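# Sort stickered items into matching-color containers using four arms

## Task

Put every item inside the container whose color is the same as the sticker on that item.

## Robot and tools

Robots: four identical i2rt Big YAM arms named arm1, arm2, arm3 and arm4. Each has six revolute joints, a two-finger gripper and a wrist camera that sits on top of the hand looking toward the fingertips. The hand reaches roughly 1.0 m from the joint1 axis. Room cameras cam_room_a1, cam_room_a2, cam_room_b1 and cam_room_b2 are fixed in the room; wrist cameras are arm1_cam_wrist to arm4_cam_wrist.

Frame: one shared scene frame, metres, origin on the floor, +z up. Each foot (base_link) faces its own +x. Calibrated feet (x, y, z; quat wxyz): arm1 -0.644, +1.377, +0.914 (+0.682, +0.007, +0.004, +0.731); arm2 -0.655, -0.555, +0.928 (+0.747, +0.002, +0.000, -0.665); arm3 +0.651, -1.332, +0.868 (+0.663, -0.004, -0.006, -0.748); arm4 +0.648, +0.477, +0.879 (+0.687, +0.001, +0.003, +0.727). The "hand" point lies between the finger pads, about 1 cm short of the tips; the fingers point along the hand's +z and separate along its y. Printed hand positions grow less accurate when the arm is stretched far.

move: optional keys arm1..arm4 and cameras. Omit an arm and it keeps its previous command. Each arm's object may hold:
- joints: absolute targets keyed by name. joint1_rad -2.879 to 2.879 (yaw about the foot, positive counter-clockwise from above, 0 along the foot's +x); joint2_rad 0 to 3.141 (shoulder, 0 = upper arm pointing back, positive lifts it up and forward); joint3_rad 0 to 3.019 (elbow, 0 = folded); joint4_rad -1.692 to 1.57 (hand pitch, positive tips fingers up); joint5_rad -1.57 to 1.57 (sideways swing, positive to the arm's right); joint6_rad -2.094 to 2.094 (roll, positive clockwise viewed from behind); gripper_m 0 to 0.093 metres of fingertip gap. Done tolerances: ±0.045, ±0.14, ±0.09, ±0.055, ±0.03, ±0.035 rad, ±0.003 m. Joints move at different rates, so the hand can sweep a wide arc.
- target: a list of seven numbers [x, y, z, qw, qx, qy, qz], an absolute hand pose in the scene frame in metres, same layout as the printed hand line. The hand moves in a straight line from its current hand_target toward it. When target is present, joints may contain only gripper_m.
- speed: top path speed in m/s, 0.002 to 0.5, default 0.25; rotation is capped at twice that value in rad/s. Only allowed together with target.
All motions in one call start at once; all hand paths finish together, paced by the slowest. A path lasts 0.5 to 10 s and is cut off at 10 s; no call exceeds 15 s. Each control step clamps the commanded pose to within 100 mm and 20 degrees of the measured one. Expect the hand to lag, wander, overshoot speed near full stretch, and settle a centimetre or more off. Paths do not avoid objects or other arms.
cameras: list of camera names, ["all"] or omitted for every camera, [] for none.

wait: seconds 0 to 10, plus cameras as in move. Nothing new is commanded.

zoom_image: camera name and region [x0, y0, x1, y1] in pixels from the top-left, at most 504 by 504, of that camera's latest image; the camera must appear in the newest results.

read_manual: returns URDF licence texts only. finished_scene: pass the current scene's number; irreversible, so finish only when every item sits in its matching container and will stay there.

Results: each robot shows joint_positions, Joint velocities (rad/s, gripper in m/s; "within noise" when idle), joint torques in N m (arm joints only, include gravity, offset and noisy; entries 3 and 4 flip sign past ±28), hand, hand_target (pose the held joint targets imply), joint_status, hand_status and on_its_own (uncommanded behaviour; "held at" is a target, not a reading). A "move" line reports per arm "done" or its worst status. Robots under "as last shown" were not commanded; their status reads "not commanded". The "pictures" line gives image order; images may trail the state slightly. Status words: off_target (stopped short, may still push); time_out (joints keep near-current targets and push; resend the reported position to relax); "joint command not followed" or "pose unreachable" (a self/inter-arm check withheld targets; joints then show not_followed and may still try later); limit_stop_at_motor_heat (resend the target). MOTOR HOT appears at 85 °C; at 100 °C an OVER-TEMPERATURE FAULT drops the arm for 30 to 60 s or more.

Gripper: gripping a rigid part at full force reads up to about 0.005 m below its width (some read up to 0.002 m above). Closed on nothing reads 0.000 to 0.003. Command roughly 0.005 m under the first-touch reading for a firm grip; deeper for soft, small or round items, and soft ones get crushed. Release by commanding well above the reading. Force limit is about 50 to 64 N per pad.

Avoid: knocking items off the work area or onto the floor (ends the scene); hard contact between robots, including one gripper closing on another's fingers; the clearance check can react late and permits fingers, gripper housings and wrist cameras to collide. Arms never stop on contact and keep pushing, which heats motors, as do holding loads or staying stretched. Do not drop items, release them while moving, or slam. Loose objects may occasionally be nudged by a disturbance. While you deliberate the scene keeps running on the last command. A refused call (out-of-range value) or a stop during a call cancels the remaining move, wait and finished_scene calls of that reply; an invalid call (unknown key) does not.

Each tool is called after "Request:" by a JSON object that holds its "op" and its "data".

## Session

Request:
{"op": "move", "data": {}}

Scene clock: 0.00 s.
Joint torques (N m): no reading
Motor temperatures (°C): arm1=[22 24 25 23 21 21 21] | arm2=[24 24 24 22 22 20 23] | arm3=[24 24 23 24 24 23 23] | arm4=[23 21 22 22 25 21 24]
Heat: arm1: hottest joint3_rad 25 °C; arm2: hottest joint1_rad 24 °C; arm3: hottest joint1_rad 24 °C; arm4: hottest joint5_rad 25 °C.
Joint velocities: within noise
arm1.joint_positions: joint1_rad=-0.126 joint2_rad=+0.534 joint3_rad=+1.403 joint4_rad=-1.611 joint5_rad=-0.026 joint6_rad=-0.127 gripper_m=+0.09396
arm1.joint_status: not commanded
arm1.hand: x=-0.6307 y=+1.5344 z=+1.4214 quat_wxyz=(-0.298, +0.671, -0.622, -0.272) (m; scene frame)
arm1.hand_target: x=-0.6306 y=+1.5327 z=+1.4326 quat_wxyz=(-0.308, +0.666, -0.618, -0.280) (m; scene frame)
arm1.hand_status: not commanded
arm2.joint_positions: joint1_rad=-0.045 joint2_rad=+0.390 joint3_rad=+1.428 joint4_rad=-1.186 joint5_rad=+0.166 joint6_rad=-0.774 gripper_m=+0.09396
arm2.joint_status: not commanded
arm2.hand: x=-0.6756 y=-0.6916 z=+1.5578 quat_wxyz=(-0.217, -0.319, -0.688, +0.615) (m; scene frame)
arm2.hand_target: x=-0.6760 y=-0.6854 z=+1.5652 quat_wxyz=(-0.221, -0.317, -0.681, +0.622) (m; scene frame)
arm2.hand_status: not commanded
arm3.joint_positions: joint1_rad=+0.075 joint2_rad=+0.276 joint3_rad=+1.523 joint4_rad=-1.599 joint5_rad=-0.185 joint6_rad=-0.597 gripper_m=+0.09396
arm3.joint_status: not commanded
arm3.hand: x=+0.6803 y=-1.3506 z=+1.4452 quat_wxyz=(-0.326, -0.350, -0.735, +0.481) (m; scene frame)
arm3.hand_target: x=+0.6804 y=-1.3484 z=+1.4507 quat_wxyz=(-0.328, -0.347, -0.731, +0.487) (m; scene frame)
arm3.hand_status: not commanded
arm4.joint_positions: joint1_rad=+0.109 joint2_rad=+0.555 joint3_rad=+1.556 joint4_rad=-1.251 joint5_rad=+0.178 joint6_rad=-0.775 gripper_m=+0.09396
arm4.joint_status: not commanded
arm4.hand: x=+0.6522 y=+0.6599 z=+1.5276 quat_wxyz=(-0.572, +0.731, -0.297, -0.221) (m; scene frame)
arm4.hand_target: x=+0.6531 y=+0.6547 z=+1.5360 quat_wxyz=(-0.580, +0.725, -0.296, -0.226) (m; scene frame)
arm4.hand_status: not commanded
pictures: arm1_cam_wrist, arm2_cam_wrist, arm3_cam_wrist, arm4_cam_wrist, cam_room_a1, cam_room_a2, cam_room_b1, cam_room_b2
Images, in order (width x height): arm1_cam_wrist 672x504, arm2_cam_wrist 672x504, arm3_cam_wrist 672x504, arm4_cam_wrist 672x504, cam_room_a1 672x504, cam_room_a2 672x504, cam_room_b1 672x504, cam_room_b2 672x504.

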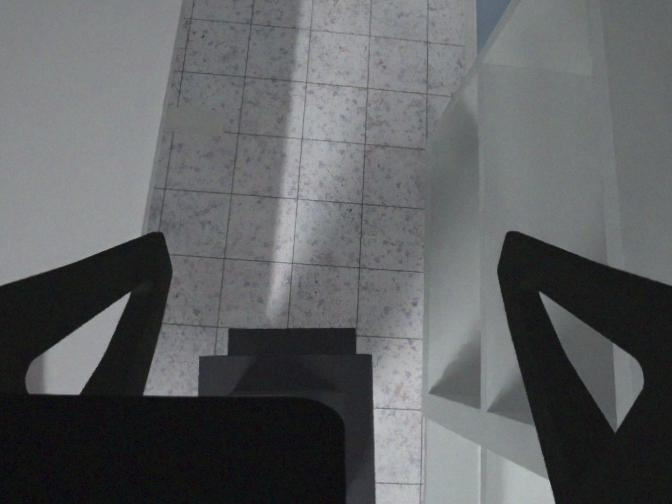

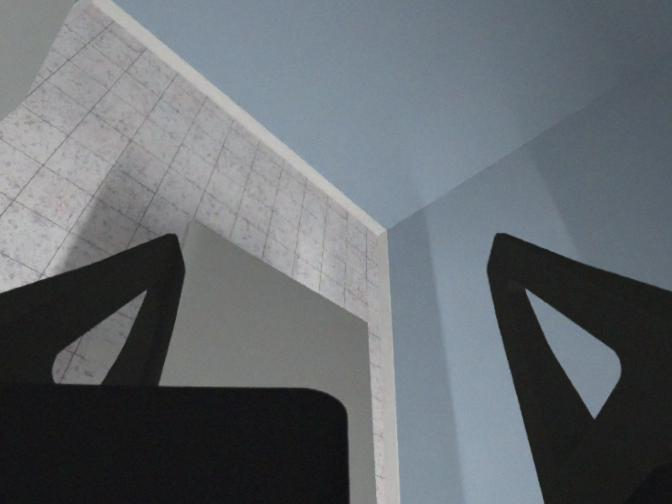

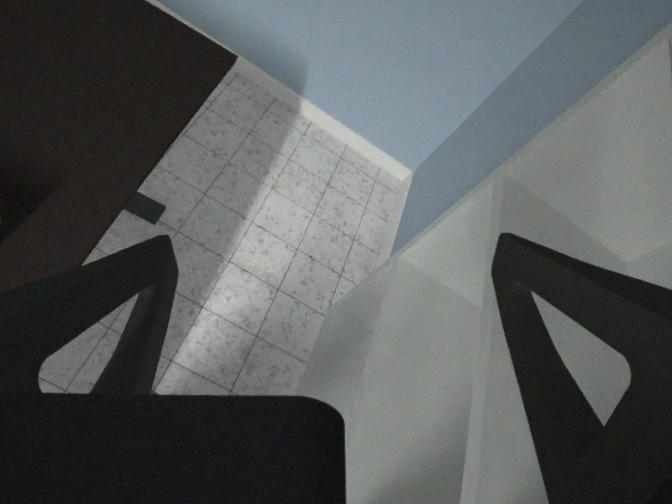

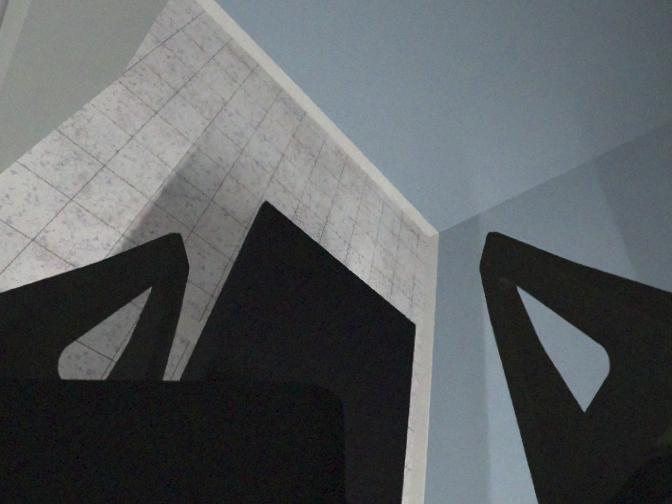

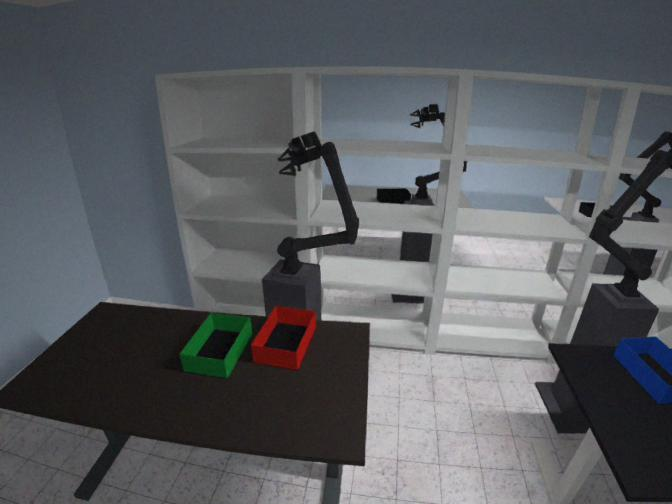

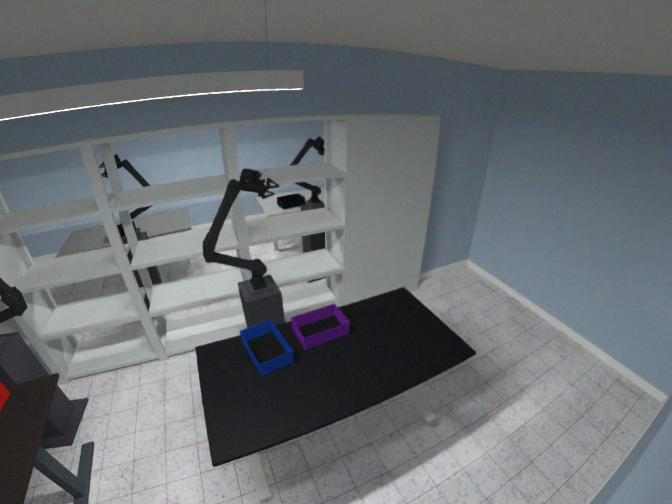

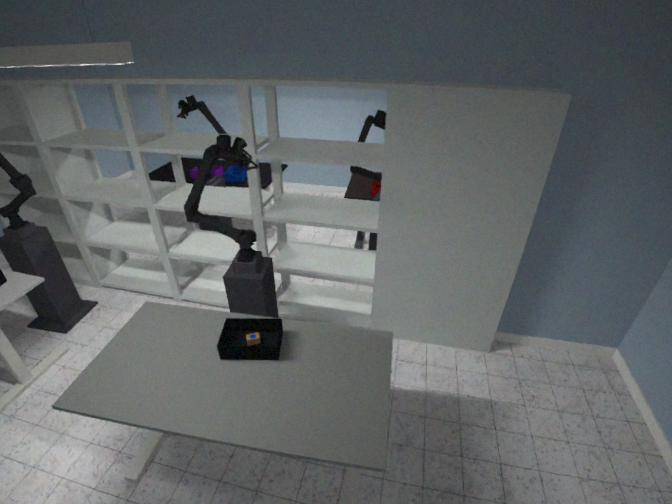

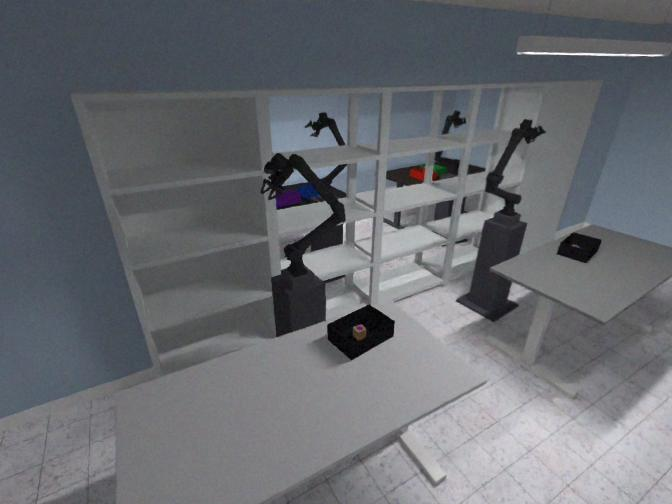

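Request:
{"op": "zoom_image", "data": {"camera": "cam_room_a1", "region": [150, 60, 480, 380]}}

Request:
{"op": "zoom_image", "data": {"camera": "cam_room_b1", "region": [50, 60, 450, 460]}}

Request:
{"op": "zoom_image", "data": {"camera": "cam_room_b2", "region": [70, 60, 490, 480]}}

Request:
{"op": "zoom_image", "data": {"camera": "cam_room_a2", "region": [0, 80, 480, 480]}}

Request:
{"op": "zoom_image", "data": {"camera": "cam_room_b2", "region": [310, 290, 410, 370]}}

Request:
{"op": "zoom_image", "data": {"camera": "cam_room_b1", "region": [200, 300, 300, 380]}}

Request:
{"op": "zoom_image", "data": {"camera": "cam_room_b2", "region": [540, 220, 620, 280]}}

Scaled by 1.527.

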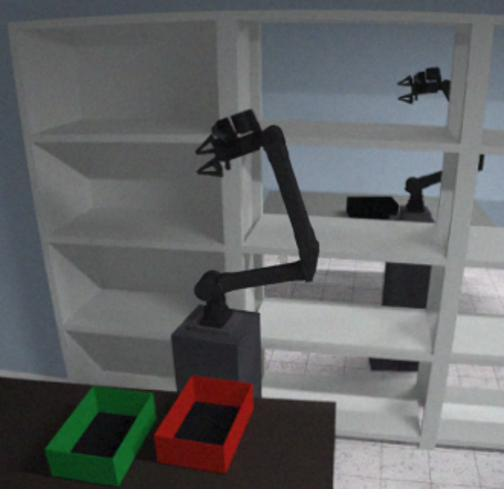

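Scaled by 1.260.

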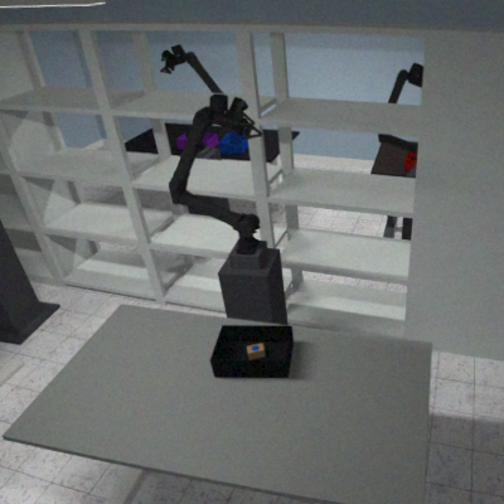

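Scaled by 1.200.

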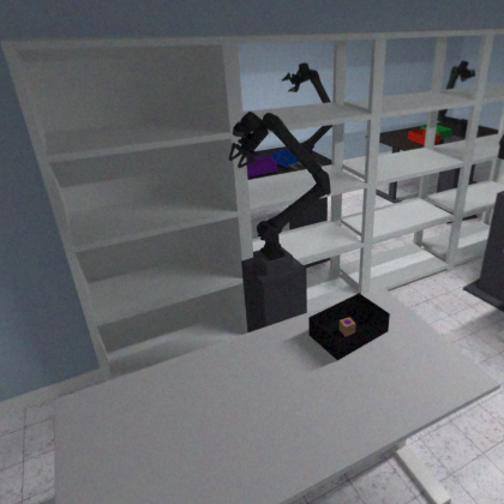

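Scaled by 1.050.

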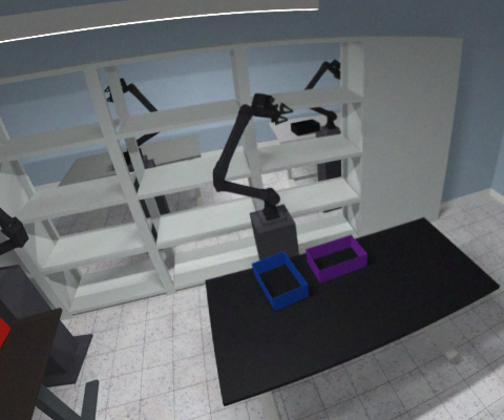

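Scaled by 5.040.

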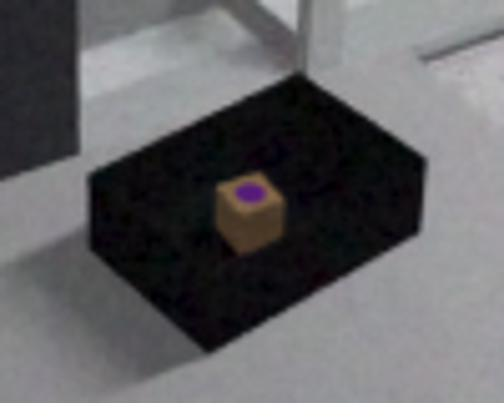

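Scaled by 5.040.

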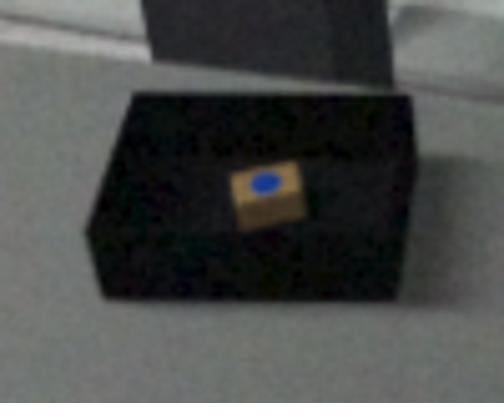

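Scaled by 6.300.

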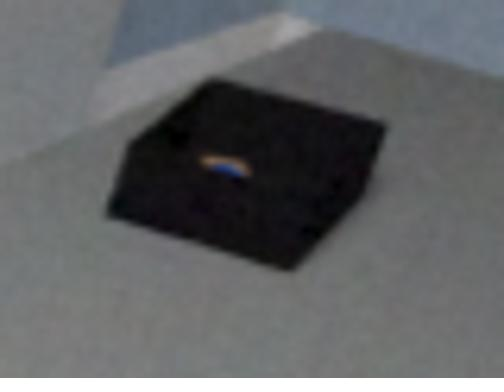

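Request:
{"op": "move", "data": {"arm1": {"joints": {"joint1_rad": -1.64, "joint4_rad": -0.869, "joint5_rad": 0, "joint6_rad": 0}}, "arm2": {"joints": {"joint1_rad": 1.455, "joint4_rad": -1.04, "joint5_rad": 0, "joint6_rad": 0}}, "arm3": {"joints": {"joint1_rad": -1.45, "joint4_rad": -1.247, "joint5_rad": 0, "joint6_rad": 0}}, "arm4": {"joints": {"joint1_rad": 1.514, "joint4_rad": -1.0, "joint5_rad": 0, "joint6_rad": 0}}}}

Scene clock: 71.83 s.
Joint torques (N m): arm1=[-2.02 4.95 10.5 2.67 0 0.09] | arm2=[1.14 5.19 8.79 3.43 -0.08 0.21] | arm3=[0.67 9.64 5.48 2.48 0.02 0.02] | arm4=[1.03 4.25 7.23 2.06 0.05 0.2]
Motor temperatures (°C): arm1=[22 24 29 24 21 21 21] | arm2=[24 25 27 23 22 20 23] | arm3=[24 25 24 24 24 23 23] | arm4=[23 22 27 22 24 21 24]
Heat: arm1: hottest joint3_rad 29 °C; arm2: hottest joint3_rad 27 °C; arm3: hottest joint2_rad 25 °C; arm4: hottest joint3_rad 27 °C.
move: arm1 done; arm2 done; arm3 done; arm4 done
Joint velocities: within noise
arm1.joint_positions: joint1_rad=-1.633 joint2_rad=+0.534 joint3_rad=+1.403 joint4_rad=-0.892 joint5_rad=+0.000 joint6_rad=-0.007 gripper_m=+0.09398
arm1.joint_status: all done
arm1.hand: x=-0.4100 y=+1.3766 z=+1.5779 quat_wxyz=(-0.693, +0.004, -0.721, -0.001) (m; scene frame)
arm1.hand_target: x=-0.4161 y=+1.3750 z=+1.5953 quat_wxyz=(-0.709, -0.001, -0.705, -0.001) (m; scene frame)
arm1.hand_status: not commanded
arm2.joint_positions: joint1_rad=+1.450 joint2_rad=+0.390 joint3_rad=+1.428 joint4_rad=-1.060 joint5_rad=+0.002 joint6_rad=-0.014 gripper_m=+0.09399
arm2.joint_status: all done
arm2.hand: x=-0.5187 y=-0.5587 z=+1.5891 quat_wxyz=(-0.700, +0.002, -0.714, +0.006) (m; scene frame)
arm2.hand_target: x=-0.5257 y=-0.5578 z=+1.6008 quat_wxyz=(-0.713, -0.001, -0.701, -0.001) (m; scene frame)
arm2.hand_status: not commanded
arm3.joint_positions: joint1_rad=-1.441 joint2_rad=+0.276 joint3_rad=+1.523 joint4_rad=-1.265 joint5_rad=-0.001 joint6_rad=-0.008 gripper_m=+0.09399
arm3.joint_status: all done
arm3.hand: x=+0.6068 y=-1.3227 z=+1.5240 quat_wxyz=(-0.006, -0.714, -0.002, +0.700) (m; scene frame)
arm3.hand_target: x=+0.6103 y=-1.3221 z=+1.5327 quat_wxyz=(-0.005, -0.704, +0.005, +0.710) (m; scene frame)
arm3.hand_status: not commanded
arm4.joint_positions: joint1_rad=+1.509 joint2_rad=+0.555 joint3_rad=+1.556 joint4_rad=-1.019 joint5_rad=+0.001 joint6_rad=-0.014 gripper_m=+0.09398
arm4.joint_status: all done
arm4.hand: x=+0.4633 y=+0.4814 z=+1.5848 quat_wxyz=(-0.006, +0.712, +0.002, -0.702) (m; scene frame)
arm4.hand_target: x=+0.4699 y=+0.4803 z=+1.5972 quat_wxyz=(+0.001, +0.699, -0.001, -0.716) (m; scene frame)
arm4.hand_status: not commanded
pictures: arm1_cam_wrist, arm2_cam_wrist, arm3_cam_wrist, arm4_cam_wrist, cam_room_a1, cam_room_a2, cam_room_b1, cam_room_b2
Images, in order (width x height): arm1_cam_wrist 672x504, arm2_cam_wrist 672x504, arm3_cam_wrist 672x504, arm4_cam_wrist 672x504, cam_room_a1 672x504, cam_room_a2 672x504, cam_room_b1 672x504, cam_room_b2 672x504.

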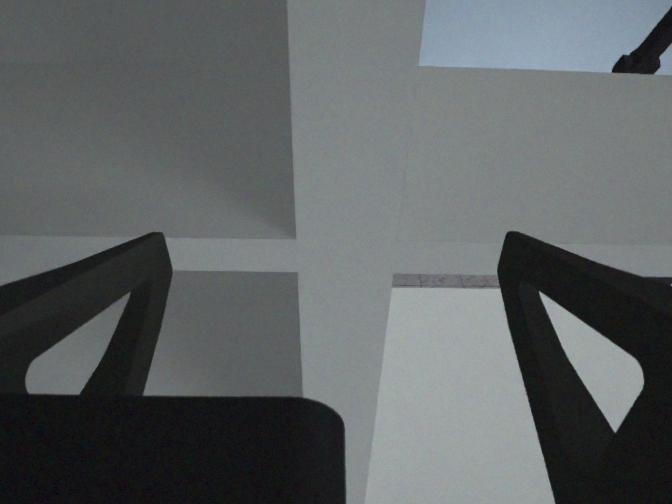

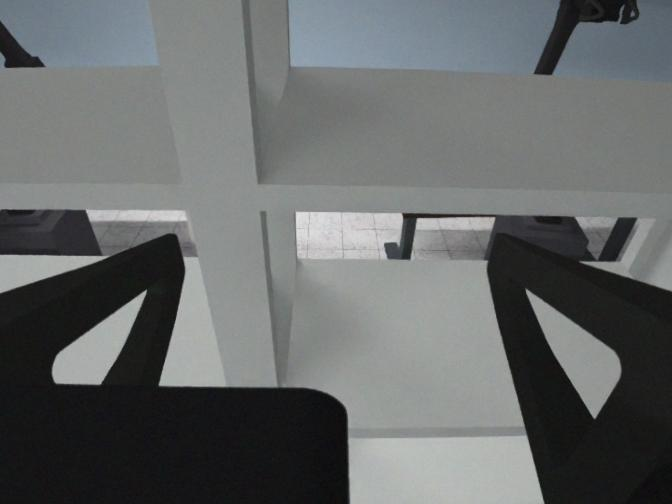

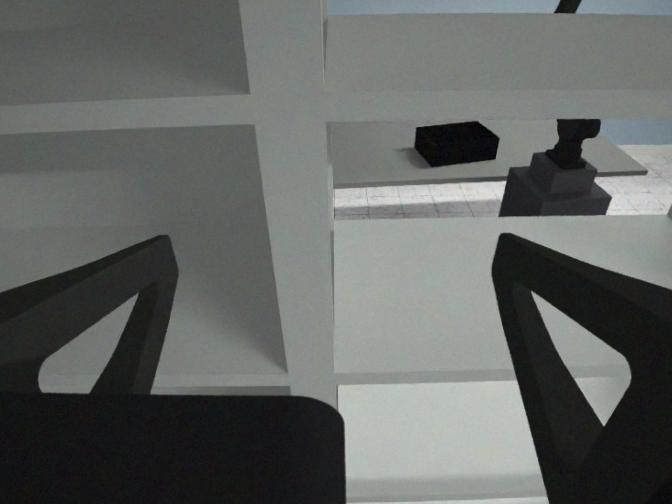

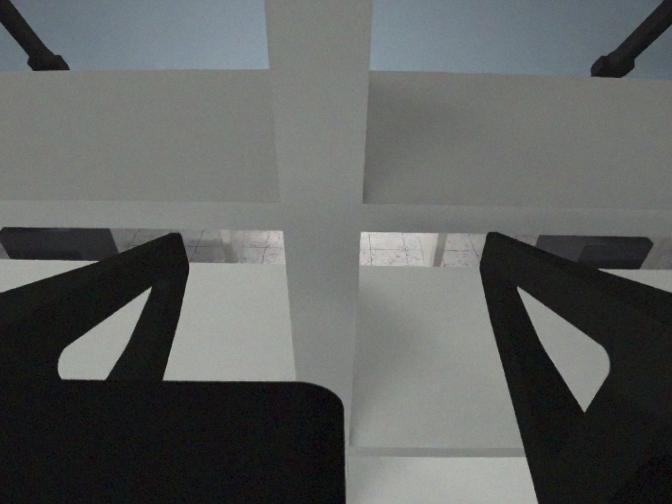

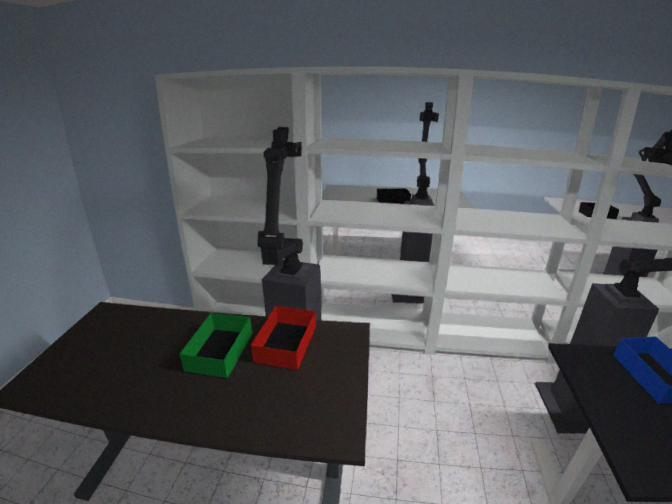

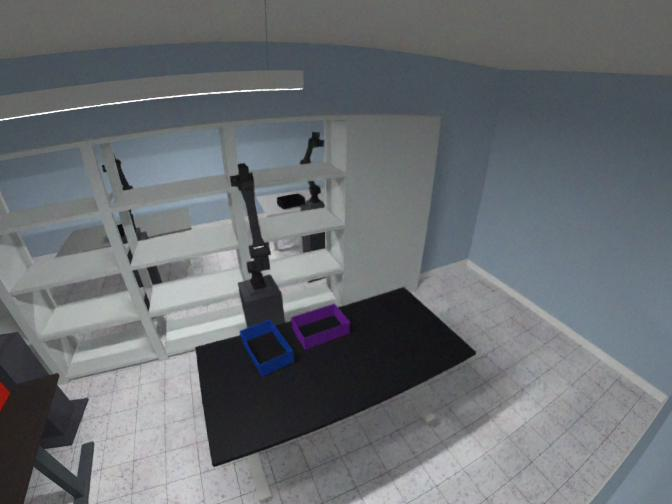

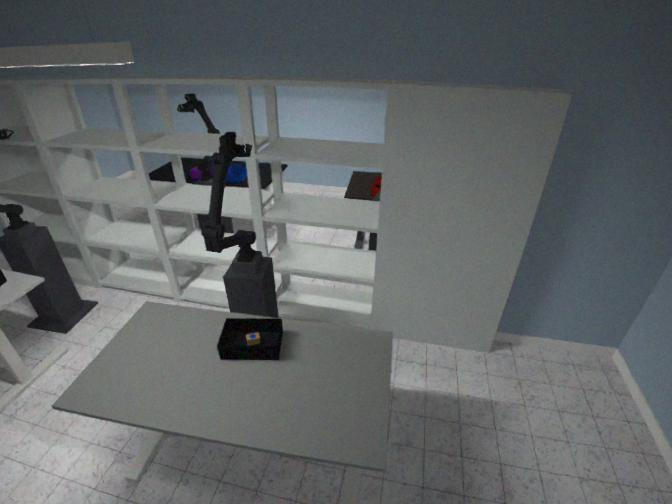

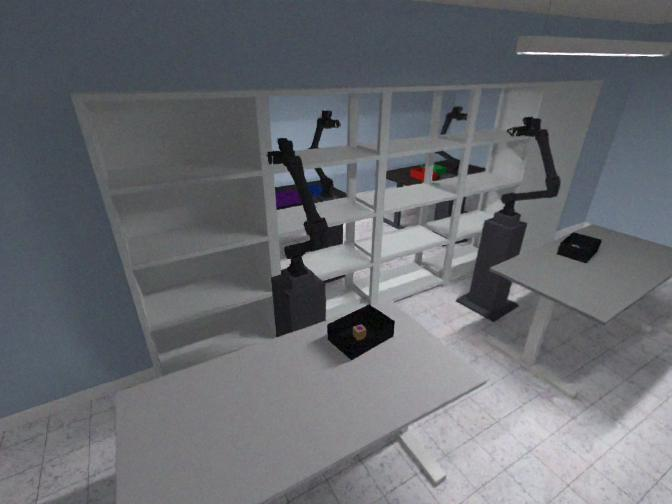

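Request:
{"op": "move", "data": {"arm2": {"joints": {"joint1_rad": -1.68}}, "arm3": {"joints": {"joint1_rad": 1.69}}, "arm4": {"joints": {"joint1_rad": -1.627}}, "cameras": []}}

Request:
{"op": "move", "data": {"arm2": {"joints": {"joint2_rad": 1.0, "joint3_rad": 1.2, "joint4_rad": -0.8}}, "arm3": {"joints": {"joint2_rad": 1.0, "joint3_rad": 1.2, "joint4_rad": -0.8}}, "arm4": {"joints": {"joint2_rad": 1.0, "joint3_rad": 1.2, "joint4_rad": -0.8}}, "cameras": ["arm2_cam_wrist", "arm3_cam_wrist", "arm4_cam_wrist", "cam_room_b1", "cam_room_b2"]}}

Scene clock: 148.63 s.
Joint torques (N m): arm1=[-2.61 5.13 10.48 2.61 0 0.1] | arm2=[0.44 4.95 8.85 3.43 -0.05 0.2] | arm3=[1.96 10.87 5.39 2.48 0.01 0.02] | arm4=[0.79 4.42 7.25 2.15 0.07 0.22]
Motor temperatures (°C): arm1=[22 24 31 24 21 21 21] | arm2=[24 25 28 23 22 20 23] | arm3=[24 25 25 24 24 23 23] | arm4=[23 22 29 22 24 21 24]
Heat: arm1: hottest joint3_rad 31 °C; arm2: hottest joint3_rad 28 °C; arm3: hottest joint2_rad 25 °C; arm4: hottest joint3_rad 29 °C.
move: arm2 done; arm3 done; arm4 done
Joint velocities: within noise
arm1: as last shown
arm2.joint_positions: joint1_rad=-1.675 joint2_rad=+0.390 joint3_rad=+1.428 joint4_rad=-1.060 joint5_rad=+0.001 joint6_rad=-0.013 gripper_m=+0.09404
arm2.joint_status: all done
arm2.hand: x=-0.7939 y=-0.5584 z=+1.5886 quat_wxyz=(+0.002, -0.716, -0.010, +0.698) (m; scene frame)
arm2.hand_target: x=-0.7869 y=-0.5579 z=+1.6004 quat_wxyz=(-0.001, -0.702, -0.004, +0.712) (m; scene frame)
arm2.hand_status: not commanded
arm3.joint_positions: joint1_rad=+1.681 joint2_rad=+0.266 joint3_rad=+1.523 joint4_rad=-1.265 joint5_rad=+0.000 joint6_rad=-0.007 gripper_m=+0.09402
arm3.joint_status: all done
arm3.hand: x=+0.6886 y=-1.3235 z=+1.5243 quat_wxyz=(-0.704, +0.004, -0.710, +0.011) (m; scene frame)
arm3.hand_target: x=+0.6902 y=-1.3230 z=+1.5328 quat_wxyz=(-0.711, +0.004, -0.703, +0.005) (m; scene frame)
arm3.hand_status: not commanded
arm4.joint_positions: joint1_rad=-1.622 joint2_rad=+0.555 joint3_rad=+1.556 joint4_rad=-1.019 joint5_rad=+0.000 joint6_rad=-0.013 gripper_m=+0.09403
arm4.joint_status: all done
arm4.hand: x=+0.8391 y=+0.4803 z=+1.5831 quat_wxyz=(-0.699, +0.008, -0.715, +0.004) (m; scene frame)
arm4.hand_target: x=+0.8327 y=+0.4794 z=+1.5955 quat_wxyz=(-0.712, +0.001, -0.702, +0.001) (m; scene frame)
arm4.hand_status: not commanded
pictures: none
No camera images: "cameras" was empty.

Scene clock: 150.10 s.
Joint torques (N m): arm1=[-3.14 5.25 10.67 2.63 0.03 0.1] | arm2=[0.32 -8.7 13.35 3 -0.07 0.21] | arm3=[1.73 -8.06 11.29 2.19 0.01 0.02] | arm4=[-0.26 -6.24 12.56 1.59 0.08 0.16]
Motor temperatures (°C): arm1=[22 24 31 24 21 21 21] | arm2=[24 25 28 23 22 20 23] | arm3=[24 25 25 24 24 23 23] | arm4=[23 22 29 22 24 21 24]
Heat: arm1: hottest joint3_rad 31 °C; arm2: hottest joint3_rad 28 °C; arm3: hottest joint2_rad 25 °C; arm4: hottest joint3_rad 29 °C.
move: arm2 done; arm3 done; arm4 done
Joint velocities: within noise
arm1: as last shown
arm2.joint_positions: joint1_rad=-1.675 joint2_rad=+1.008 joint3_rad=+1.189 joint4_rad=-0.815 joint5_rad=+0.001 joint6_rad=-0.013 gripper_m=+0.09404
arm2.joint_status: all done
arm2.hand: x=-1.1068 y=-0.5615 z=+1.3376 quat_wxyz=(+0.002, -0.892, -0.012, +0.451) (m; scene frame)
arm2.hand_target: x=-1.1076 y=-0.5596 z=+1.3502 quat_wxyz=(+0.000, -0.885, -0.004, +0.466) (m; scene frame)
arm2.hand_status: not commanded
arm3.joint_positions: joint1_rad=+1.681 joint2_rad=+1.008 joint3_rad=+1.181 joint4_rad=-0.817 joint5_rad=+0.000 joint6_rad=-0.007 gripper_m=+0.09402
arm3.joint_status: all done
arm3.hand: x=+1.1005 y=-1.3311 z=+1.2732 quat_wxyz=(-0.448, +0.001, -0.894, +0.010) (m; scene frame)
arm3.hand_target: x=+1.1021 y=-1.3270 z=+1.2911 quat_wxyz=(-0.467, +0.002, -0.884, +0.006) (m; scene frame)
arm3.hand_status: not commanded
arm4.joint_positions: joint1_rad=-1.622 joint2_rad=+0.991 joint3_rad=+1.158 joint4_rad=-0.808 joint5_rad=+0.000 joint6_rad=-0.013 gripper_m=+0.09403
arm4.joint_status: all done
arm4.hand: x=+1.0946 y=+0.4807 z=+1.2779 quat_wxyz=(-0.446, +0.009, -0.895, +0.003) (m; scene frame)
arm4.hand_target: x=+1.1016 y=+0.4785 z=+1.2998 quat_wxyz=(-0.464, +0.001, -0.886, +0.001) (m; scene frame)
arm4.hand_status: not commanded
pictures: arm2_cam_wrist, arm3_cam_wrist, arm4_cam_wrist, cam_room_b1, cam_room_b2
Images, in order (width x height): arm2_cam_wrist 672x504, arm3_cam_wrist 672x504, arm4_cam_wrist 672x504, cam_room_b1 672x504, cam_room_b2 672x504.

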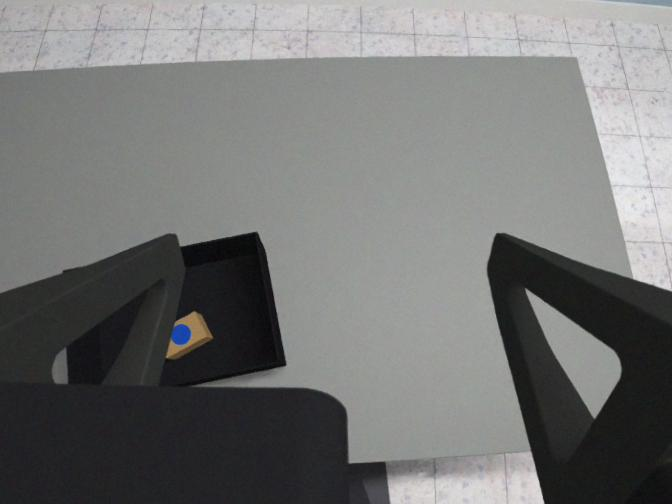

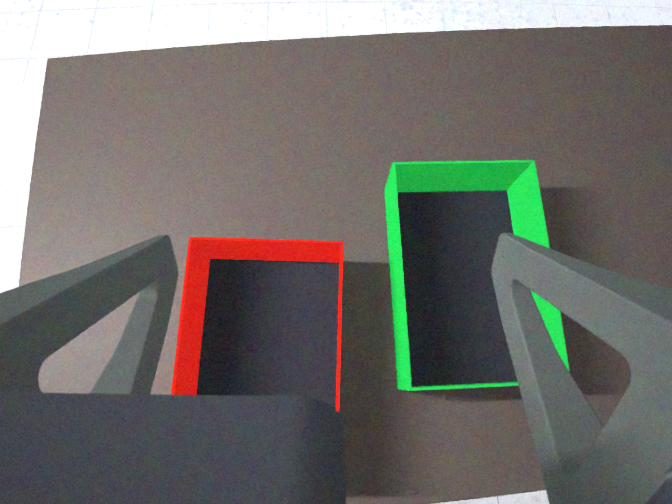

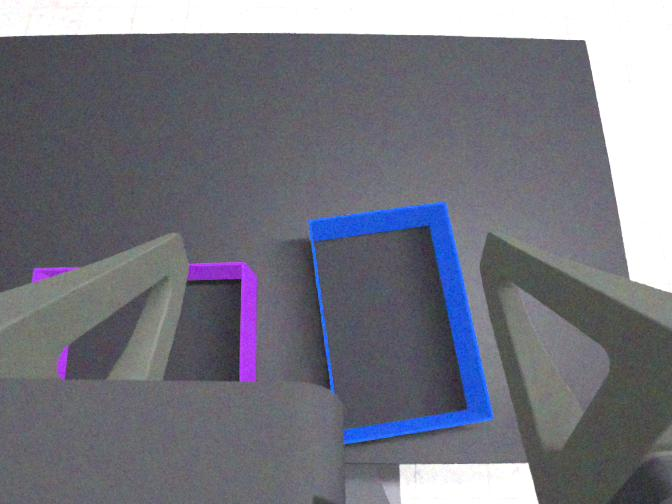

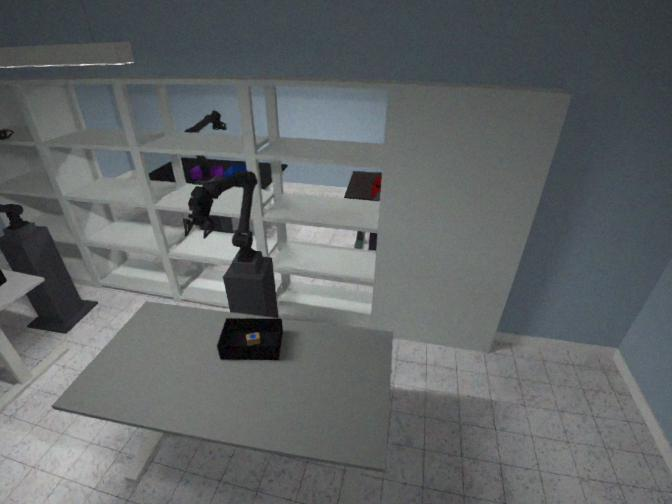

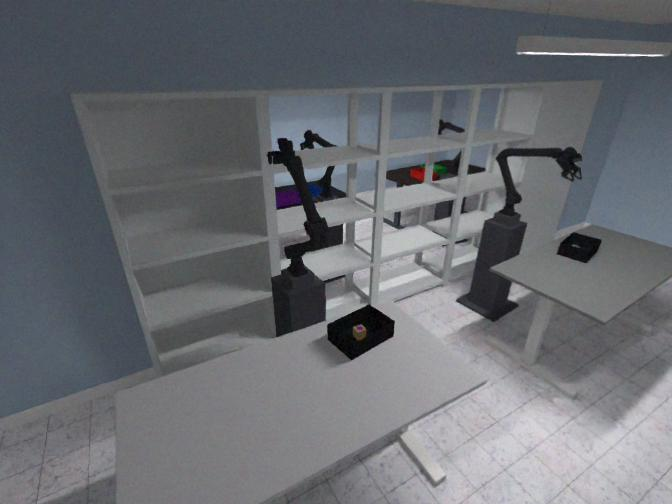

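Request:
{"op": "move", "data": {"arm1": {"joints": {"joint1_rad": 1.5}}, "arm2": {"target": [-1.13, -0.80, 1.15, 0.0782, 0.9169, 0.2227, -0.3221]}, "arm4": {"target": [1.12, 0.55, 1.17, 0.3314, 0, 0.9435, 0]}, "cameras": ["arm2_cam_wrist", "arm4_cam_wrist"]}}

Request:
{"op": "move", "data": {"arm1": {"joints": {"joint2_rad": 1.0, "joint3_rad": 1.2, "joint4_rad": -0.8}}, "cameras": ["arm1_cam_wrist"]}}

Scene clock: 199.43 s.
Joint torques (N m): arm1=[-1.14 5.42 10.24 2.67 0.07 0.08] | arm2=[0.67 -12.57 12.57 2.71 -0.11 0.13] | arm3=[1.67 -7.94 11.29 2.21 0.02 0.01] | arm4=[1.14 -8.7 9.24 0.61 0.27 0.17]
Motor temperatures (°C): arm1=[22 24 31 24 21 21 21] | arm2=[24 25 32 23 22 20 23] | arm3=[24 25 28 24 24 23 23] | arm4=[23 22 37 22 24 21 24]
Heat: arm1: hottest joint3_rad 31 °C; arm2: hottest joint3_rad 32 °C; arm3: hottest joint3_rad 28 °C; arm4: hottest joint3_rad 37 °C.
move: arm1 done; arm2 done; arm4 done
Joint velocities: within noise
arm1.joint_positions: joint1_rad=+1.493 joint2_rad=+0.534 joint3_rad=+1.403 joint4_rad=-0.892 joint5_rad=-0.002 joint6_rad=-0.007 gripper_m=+0.09402
arm1.joint_status: all done
arm1.hand: x=-0.8565 y=+1.3779 z=+1.5849 quat_wxyz=(-0.006, +0.710, +0.000, -0.704) (m; scene frame)
arm1.hand_target: x=-0.8499 y=+1.3764 z=+1.6021 quat_wxyz=(-0.002, +0.694, +0.000, -0.720) (m; scene frame)
arm1.hand_status: not commanded
arm2.joint_positions: joint1_rad=-1.212 joint2_rad=+1.356 joint3_rad=+1.090 joint4_rad=-0.645 joint5_rad=+0.000 joint6_rad=-0.005 gripper_m=+0.09404
arm2.joint_status: not commanded
arm2.hand: x=-1.1239 y=-0.7970 z=+1.1468 quat_wxyz=(-0.074, -0.919, -0.226, +0.314) (m; scene frame)
arm2.hand_target: x=-1.1300 y=-0.8000 z=+1.1501 quat_wxyz=(-0.078, -0.917, -0.223, +0.322) (m; scene frame)
arm2.hand_status: done (0.008 m and 1.1 deg from the pose sent, 0.304 m and 30.0 deg at the start)
arm3: as last shown
arm4.joint_positions: joint1_rad=-1.437 joint2_rad=+1.171 joint3_rad=+1.129 joint4_rad=-0.831 joint5_rad=+0.117 joint6_rad=+0.140 gripper_m=+0.09403
arm4.joint_status: not commanded
arm4.hand: x=+1.1205 y=+0.5481 z=+1.1789 quat_wxyz=(-0.343, +0.004, -0.939, -0.001) (m; scene frame)
arm4.hand_target: x=+1.1199 y=+0.5500 z=+1.1702 quat_wxyz=(-0.332, +0.000, -0.943, +0.000) (m; scene frame)
arm4.hand_status: done (0.009 m and 1.5 deg from the pose sent, 0.131 m and 14.3 deg at the start)
pictures: arm2_cam_wrist, arm4_cam_wrist
Images, in order (width x height): arm2_cam_wrist 672x504, arm4_cam_wrist 672x504.

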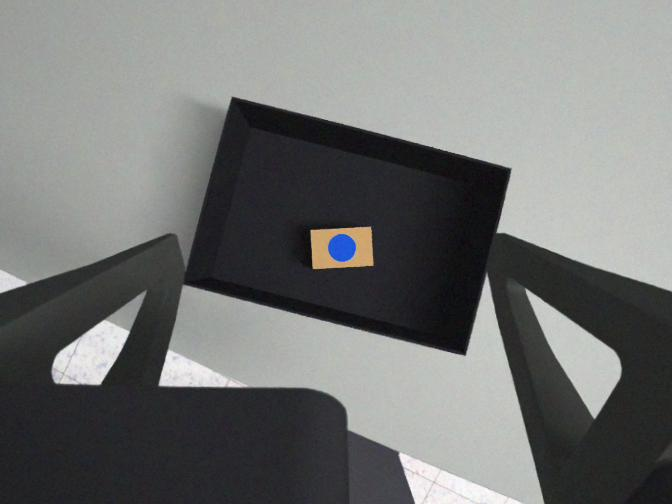

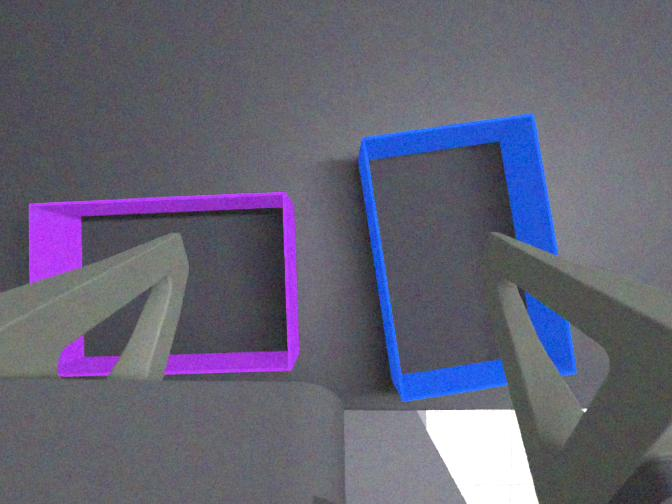

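Scene clock: 200.83 s.
Joint torques (N m): arm1=[-0.79 -3.96 14.9 2.19 0.07 0.08] | arm2=[0.67 -12.63 12.57 2.77 -0.11 0.12] | arm3=[1.9 -7.88 11.25 2.24 0.03 0.01] | arm4=[1.32 -8.82 9.22 0.75 0.26 0.16]
Motor temperatures (°C): arm1=[22 24 31 24 21 21 21] | arm2=[24 25 32 23 22 20 23] | arm3=[24 25 28 24 24 23 23] | arm4=[23 22 37 22 24 21 24]
Heat: arm1: hottest joint3_rad 31 °C; arm2: hottest joint3_rad 32 °C; arm3: hottest joint3_rad 28 °C; arm4: hottest joint3_rad 37 °C.
move: arm1 done
Joint velocities: within noise
arm1.joint_positions: joint1_rad=+1.493 joint2_rad=+1.002 joint3_rad=+1.164 joint4_rad=-0.812 joint5_rad=-0.002 joint6_rad=-0.007 gripper_m=+0.09402
arm1.joint_status: all done
arm1.hand: x=-1.0851 y=+1.3807 z=+1.3199 quat_wxyz=(-0.004, +0.892, +0.000, -0.451) (m; scene frame)
arm1.hand_target: x=-1.0888 y=+1.3776 z=+1.3437 quat_wxyz=(-0.002, +0.881, +0.000, -0.473) (m; scene frame)
arm1.hand_status: not commanded
arm2, arm3, arm4: as last shown
pictures: arm1_cam_wrist
Images, in order (width x height): arm1_cam_wrist 672x504.

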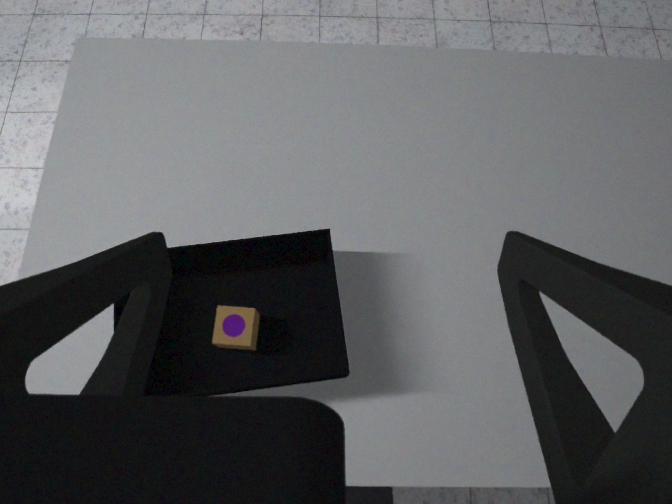

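Request:
{"op": "move", "data": {"arm1": {"target": [-1.10, 1.225, 1.15, 0.0527, 0.9315, 0.150, -0.3272]}, "arm2": {"target": [-1.13, -0.80, 1.00, 0.0782, 0.9169, 0.2227, -0.3221]}, "arm4": {"target": [1.12, 0.40, 1.05, 0.3314, 0, 0.9435, 0]}, "cameras": ["arm1_cam_wrist", "arm2_cam_wrist", "arm4_cam_wrist"]}}

Scene clock: 222.80 s.
Joint torques (N m): arm1=[-1.73 -6.89 11.99 2.11 0 0.15] | arm2=[0.73 -12.86 9.16 2.8 -0.09 0.12] | arm3=[1.9 -7.77 11.28 2.22 0.03 0.02] | arm4=[1.08 -8.82 8.7 1.66 -0.1 -0.06]
Motor temperatures (°C): arm1=[22 24 34 24 21 21 21] | arm2=[24 25 34 23 22 20 23] | arm3=[24 25 29 24 24 23 23] | arm4=[23 22 36 22 24 21 24]
Heat: arm1: hottest joint3_rad 34 °C; arm2: hottest joint3_rad 34 °C; arm3: hottest joint3_rad 29 °C; arm4: hottest joint3_rad 36 °C.
move: arm1 off_target; arm2 off_target; arm4 done
Joint velocities: within noise
arm1.joint_positions: joint1_rad=+1.816 joint2_rad=+1.238 joint3_rad=+0.997 joint4_rad=-0.700 joint5_rad=-0.007 joint6_rad=-0.005 gripper_m=+0.09402
arm1.joint_status: not commanded
arm1.hand: x=-1.0946 y=+1.2284 z=+1.1414 quat_wxyz=(+0.048, +0.936, +0.153, -0.313) (m; scene frame)
arm1.hand_target: x=-1.0997 y=+1.2251 z=+1.1501 quat_wxyz=(+0.053, +0.932, +0.150, -0.327) (m; scene frame)
arm1.hand_status: off_target (0.011 m and 1.8 deg from the pose sent, 0.231 m and 23.7 deg at the start)
arm2.joint_positions: joint1_rad=-1.212 joint2_rad=+1.542 joint3_rad=+0.875 joint4_rad=-0.215 joint5_rad=+0.000 joint6_rad=-0.005 gripper_m=+0.09404
arm2.joint_status: not commanded
arm2.hand: x=-1.1313 y=-0.8004 z=+1.0112 quat_wxyz=(-0.078, -0.915, -0.225, +0.327) (m; scene frame)
arm2.hand_target: x=-1.1298 y=-0.7999 z=+1.0001 quat_wxyz=(-0.078, -0.917, -0.223, +0.322) (m; scene frame)
arm2.hand_status: off_target (0.011 m and 0.7 deg from the pose sent, 0.147 m and 1.1 deg at the start)
arm3: as last shown
arm4.joint_positions: joint1_rad=-1.840 joint2_rad=+1.254 joint3_rad=+0.871 joint4_rad=-0.522 joint5_rad=-0.132 joint6_rad=-0.149 gripper_m=+0.09403
arm4.joint_status: not commanded
arm4.hand: x=+1.1163 y=+0.3994 z=+1.0535 quat_wxyz=(-0.330, -0.008, -0.944, -0.001) (m; scene frame)
arm4.hand_target: x=+1.1200 y=+0.4001 z=+1.0502 quat_wxyz=(-0.332, +0.000, -0.943, +0.000) (m; scene frame)
arm4.hand_status: done (0.005 m and 1.0 deg from the pose sent, 0.196 m and 1.5 deg at the start)
pictures: arm1_cam_wrist, arm2_cam_wrist, arm4_cam_wrist
Images, in order (width x height): arm1_cam_wrist 672x504, arm2_cam_wrist 672x504, arm4_cam_wrist 672x504.

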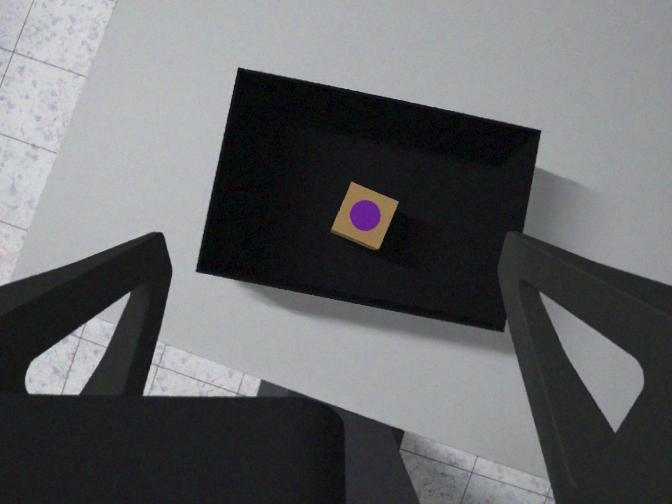

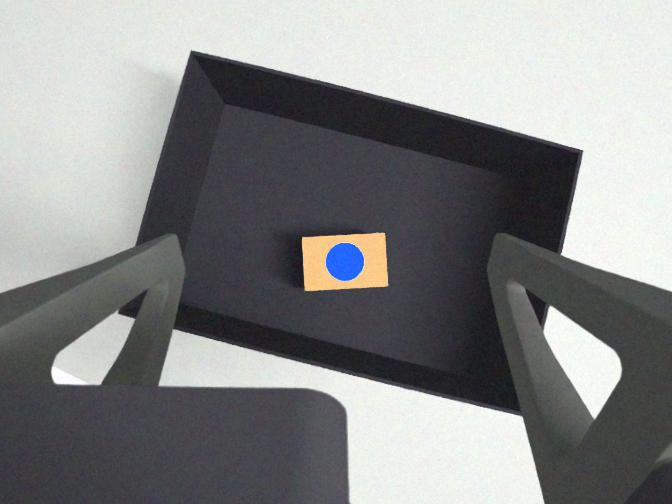

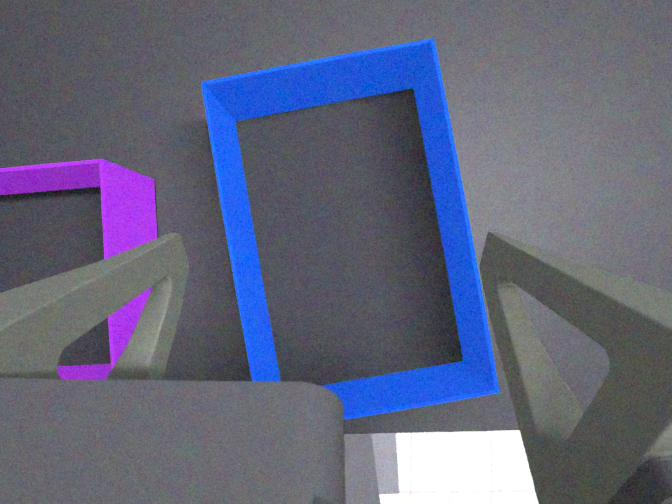

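Request:
{"op": "move", "data": {"arm1": {"target": [-1.10, 1.225, 0.90, 0.0527, 0.9315, 0.150, -0.3272]}, "arm2": {"target": [-1.13, -0.80, 0.88, 0.0782, 0.9169, 0.2227, -0.3221]}, "cameras": ["arm1_cam_wrist", "arm2_cam_wrist"]}}

Scene clock: 234.00 s.
Joint torques (N m): arm1=[-0.67 -9.05 7.17 2.17 0.13 0.12] | arm2=[0.85 -14.33 6.46 2.8 -0.07 0.13] | arm3=[1.73 -7.94 11.26 2.25 0.02 0.02] | arm4=[1.03 -9.23 8.72 1.58 -0.09 -0.09]
Motor temperatures (°C): arm1=[22 24 34 24 21 21 21] | arm2=[24 25 32 23 22 20 23] | arm3=[24 25 29 24 24 23 23] | arm4=[23 22 36 22 24 21 24]
Heat: arm1: hottest joint3_rad 34 °C; arm2: hottest joint3_rad 32 °C; arm3: hottest joint3_rad 29 °C; arm4: hottest joint3_rad 36 °C.
move: arm1 off_target; arm2 off_target
Joint velocities: within noise
arm1.joint_positions: joint1_rad=+1.816 joint2_rad=+1.686 joint3_rad=+0.651 joint4_rad=+0.093 joint5_rad=-0.006 joint6_rad=-0.001 gripper_m=+0.09402
arm1.joint_status: not commanded
arm1.hand: x=-1.0933 y=+1.2308 z=+0.8921 quat_wxyz=(+0.049, +0.937, +0.151, -0.312) (m; scene frame)
arm1.hand_target: x=-1.0999 y=+1.2250 z=+0.9002 quat_wxyz=(+0.053, +0.931, +0.150, -0.327) (m; scene frame)
arm1.hand_status: off_target (0.012 m and 1.9 deg from the pose sent, 0.242 m and 1.8 deg at the start)
arm2.joint_positions: joint1_rad=-1.212 joint2_rad=+1.823 joint3_rad=+0.804 joint4_rad=+0.139 joint5_rad=+0.000 joint6_rad=-0.005 gripper_m=+0.09404
arm2.joint_status: not commanded
arm2.hand: x=-1.1344 y=-0.8018 z=+0.8919 quat_wxyz=(-0.078, -0.914, -0.225, +0.328) (m; scene frame)
arm2.hand_target: x=-1.1298 y=-0.7999 z=+0.8804 quat_wxyz=(-0.078, -0.917, -0.223, +0.322) (m; scene frame)
arm2.hand_status: off_target (0.013 m and 0.8 deg from the pose sent, 0.131 m and 0.7 deg at the start)
arm3, arm4: as last shown
arm4.hand_target: x=+1.1199 y=+0.4001 z=+1.0502 quat_wxyz=(-0.331, +0.000, -0.943, +0.000) (m; scene frame)
pictures: arm1_cam_wrist, arm2_cam_wrist
Images, in order (width x height): arm1_cam_wrist 672x504, arm2_cam_wrist 672x504.

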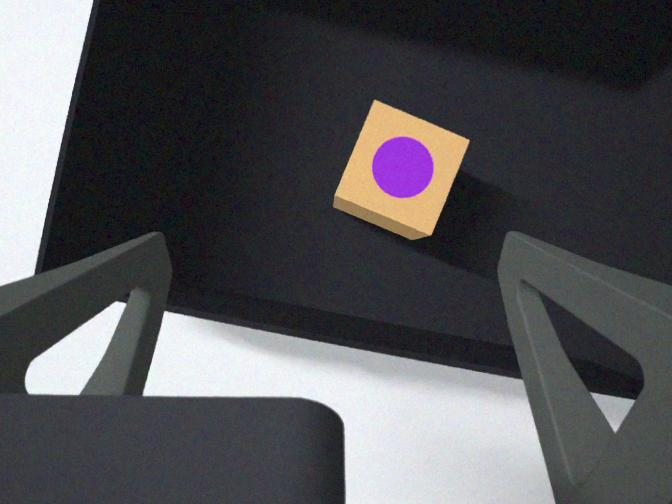

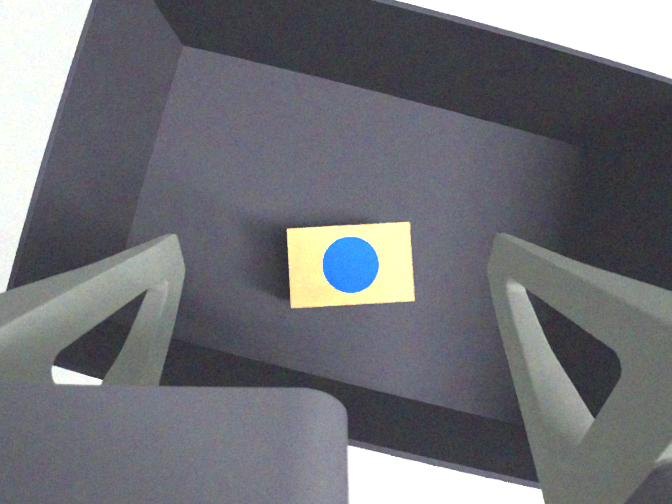

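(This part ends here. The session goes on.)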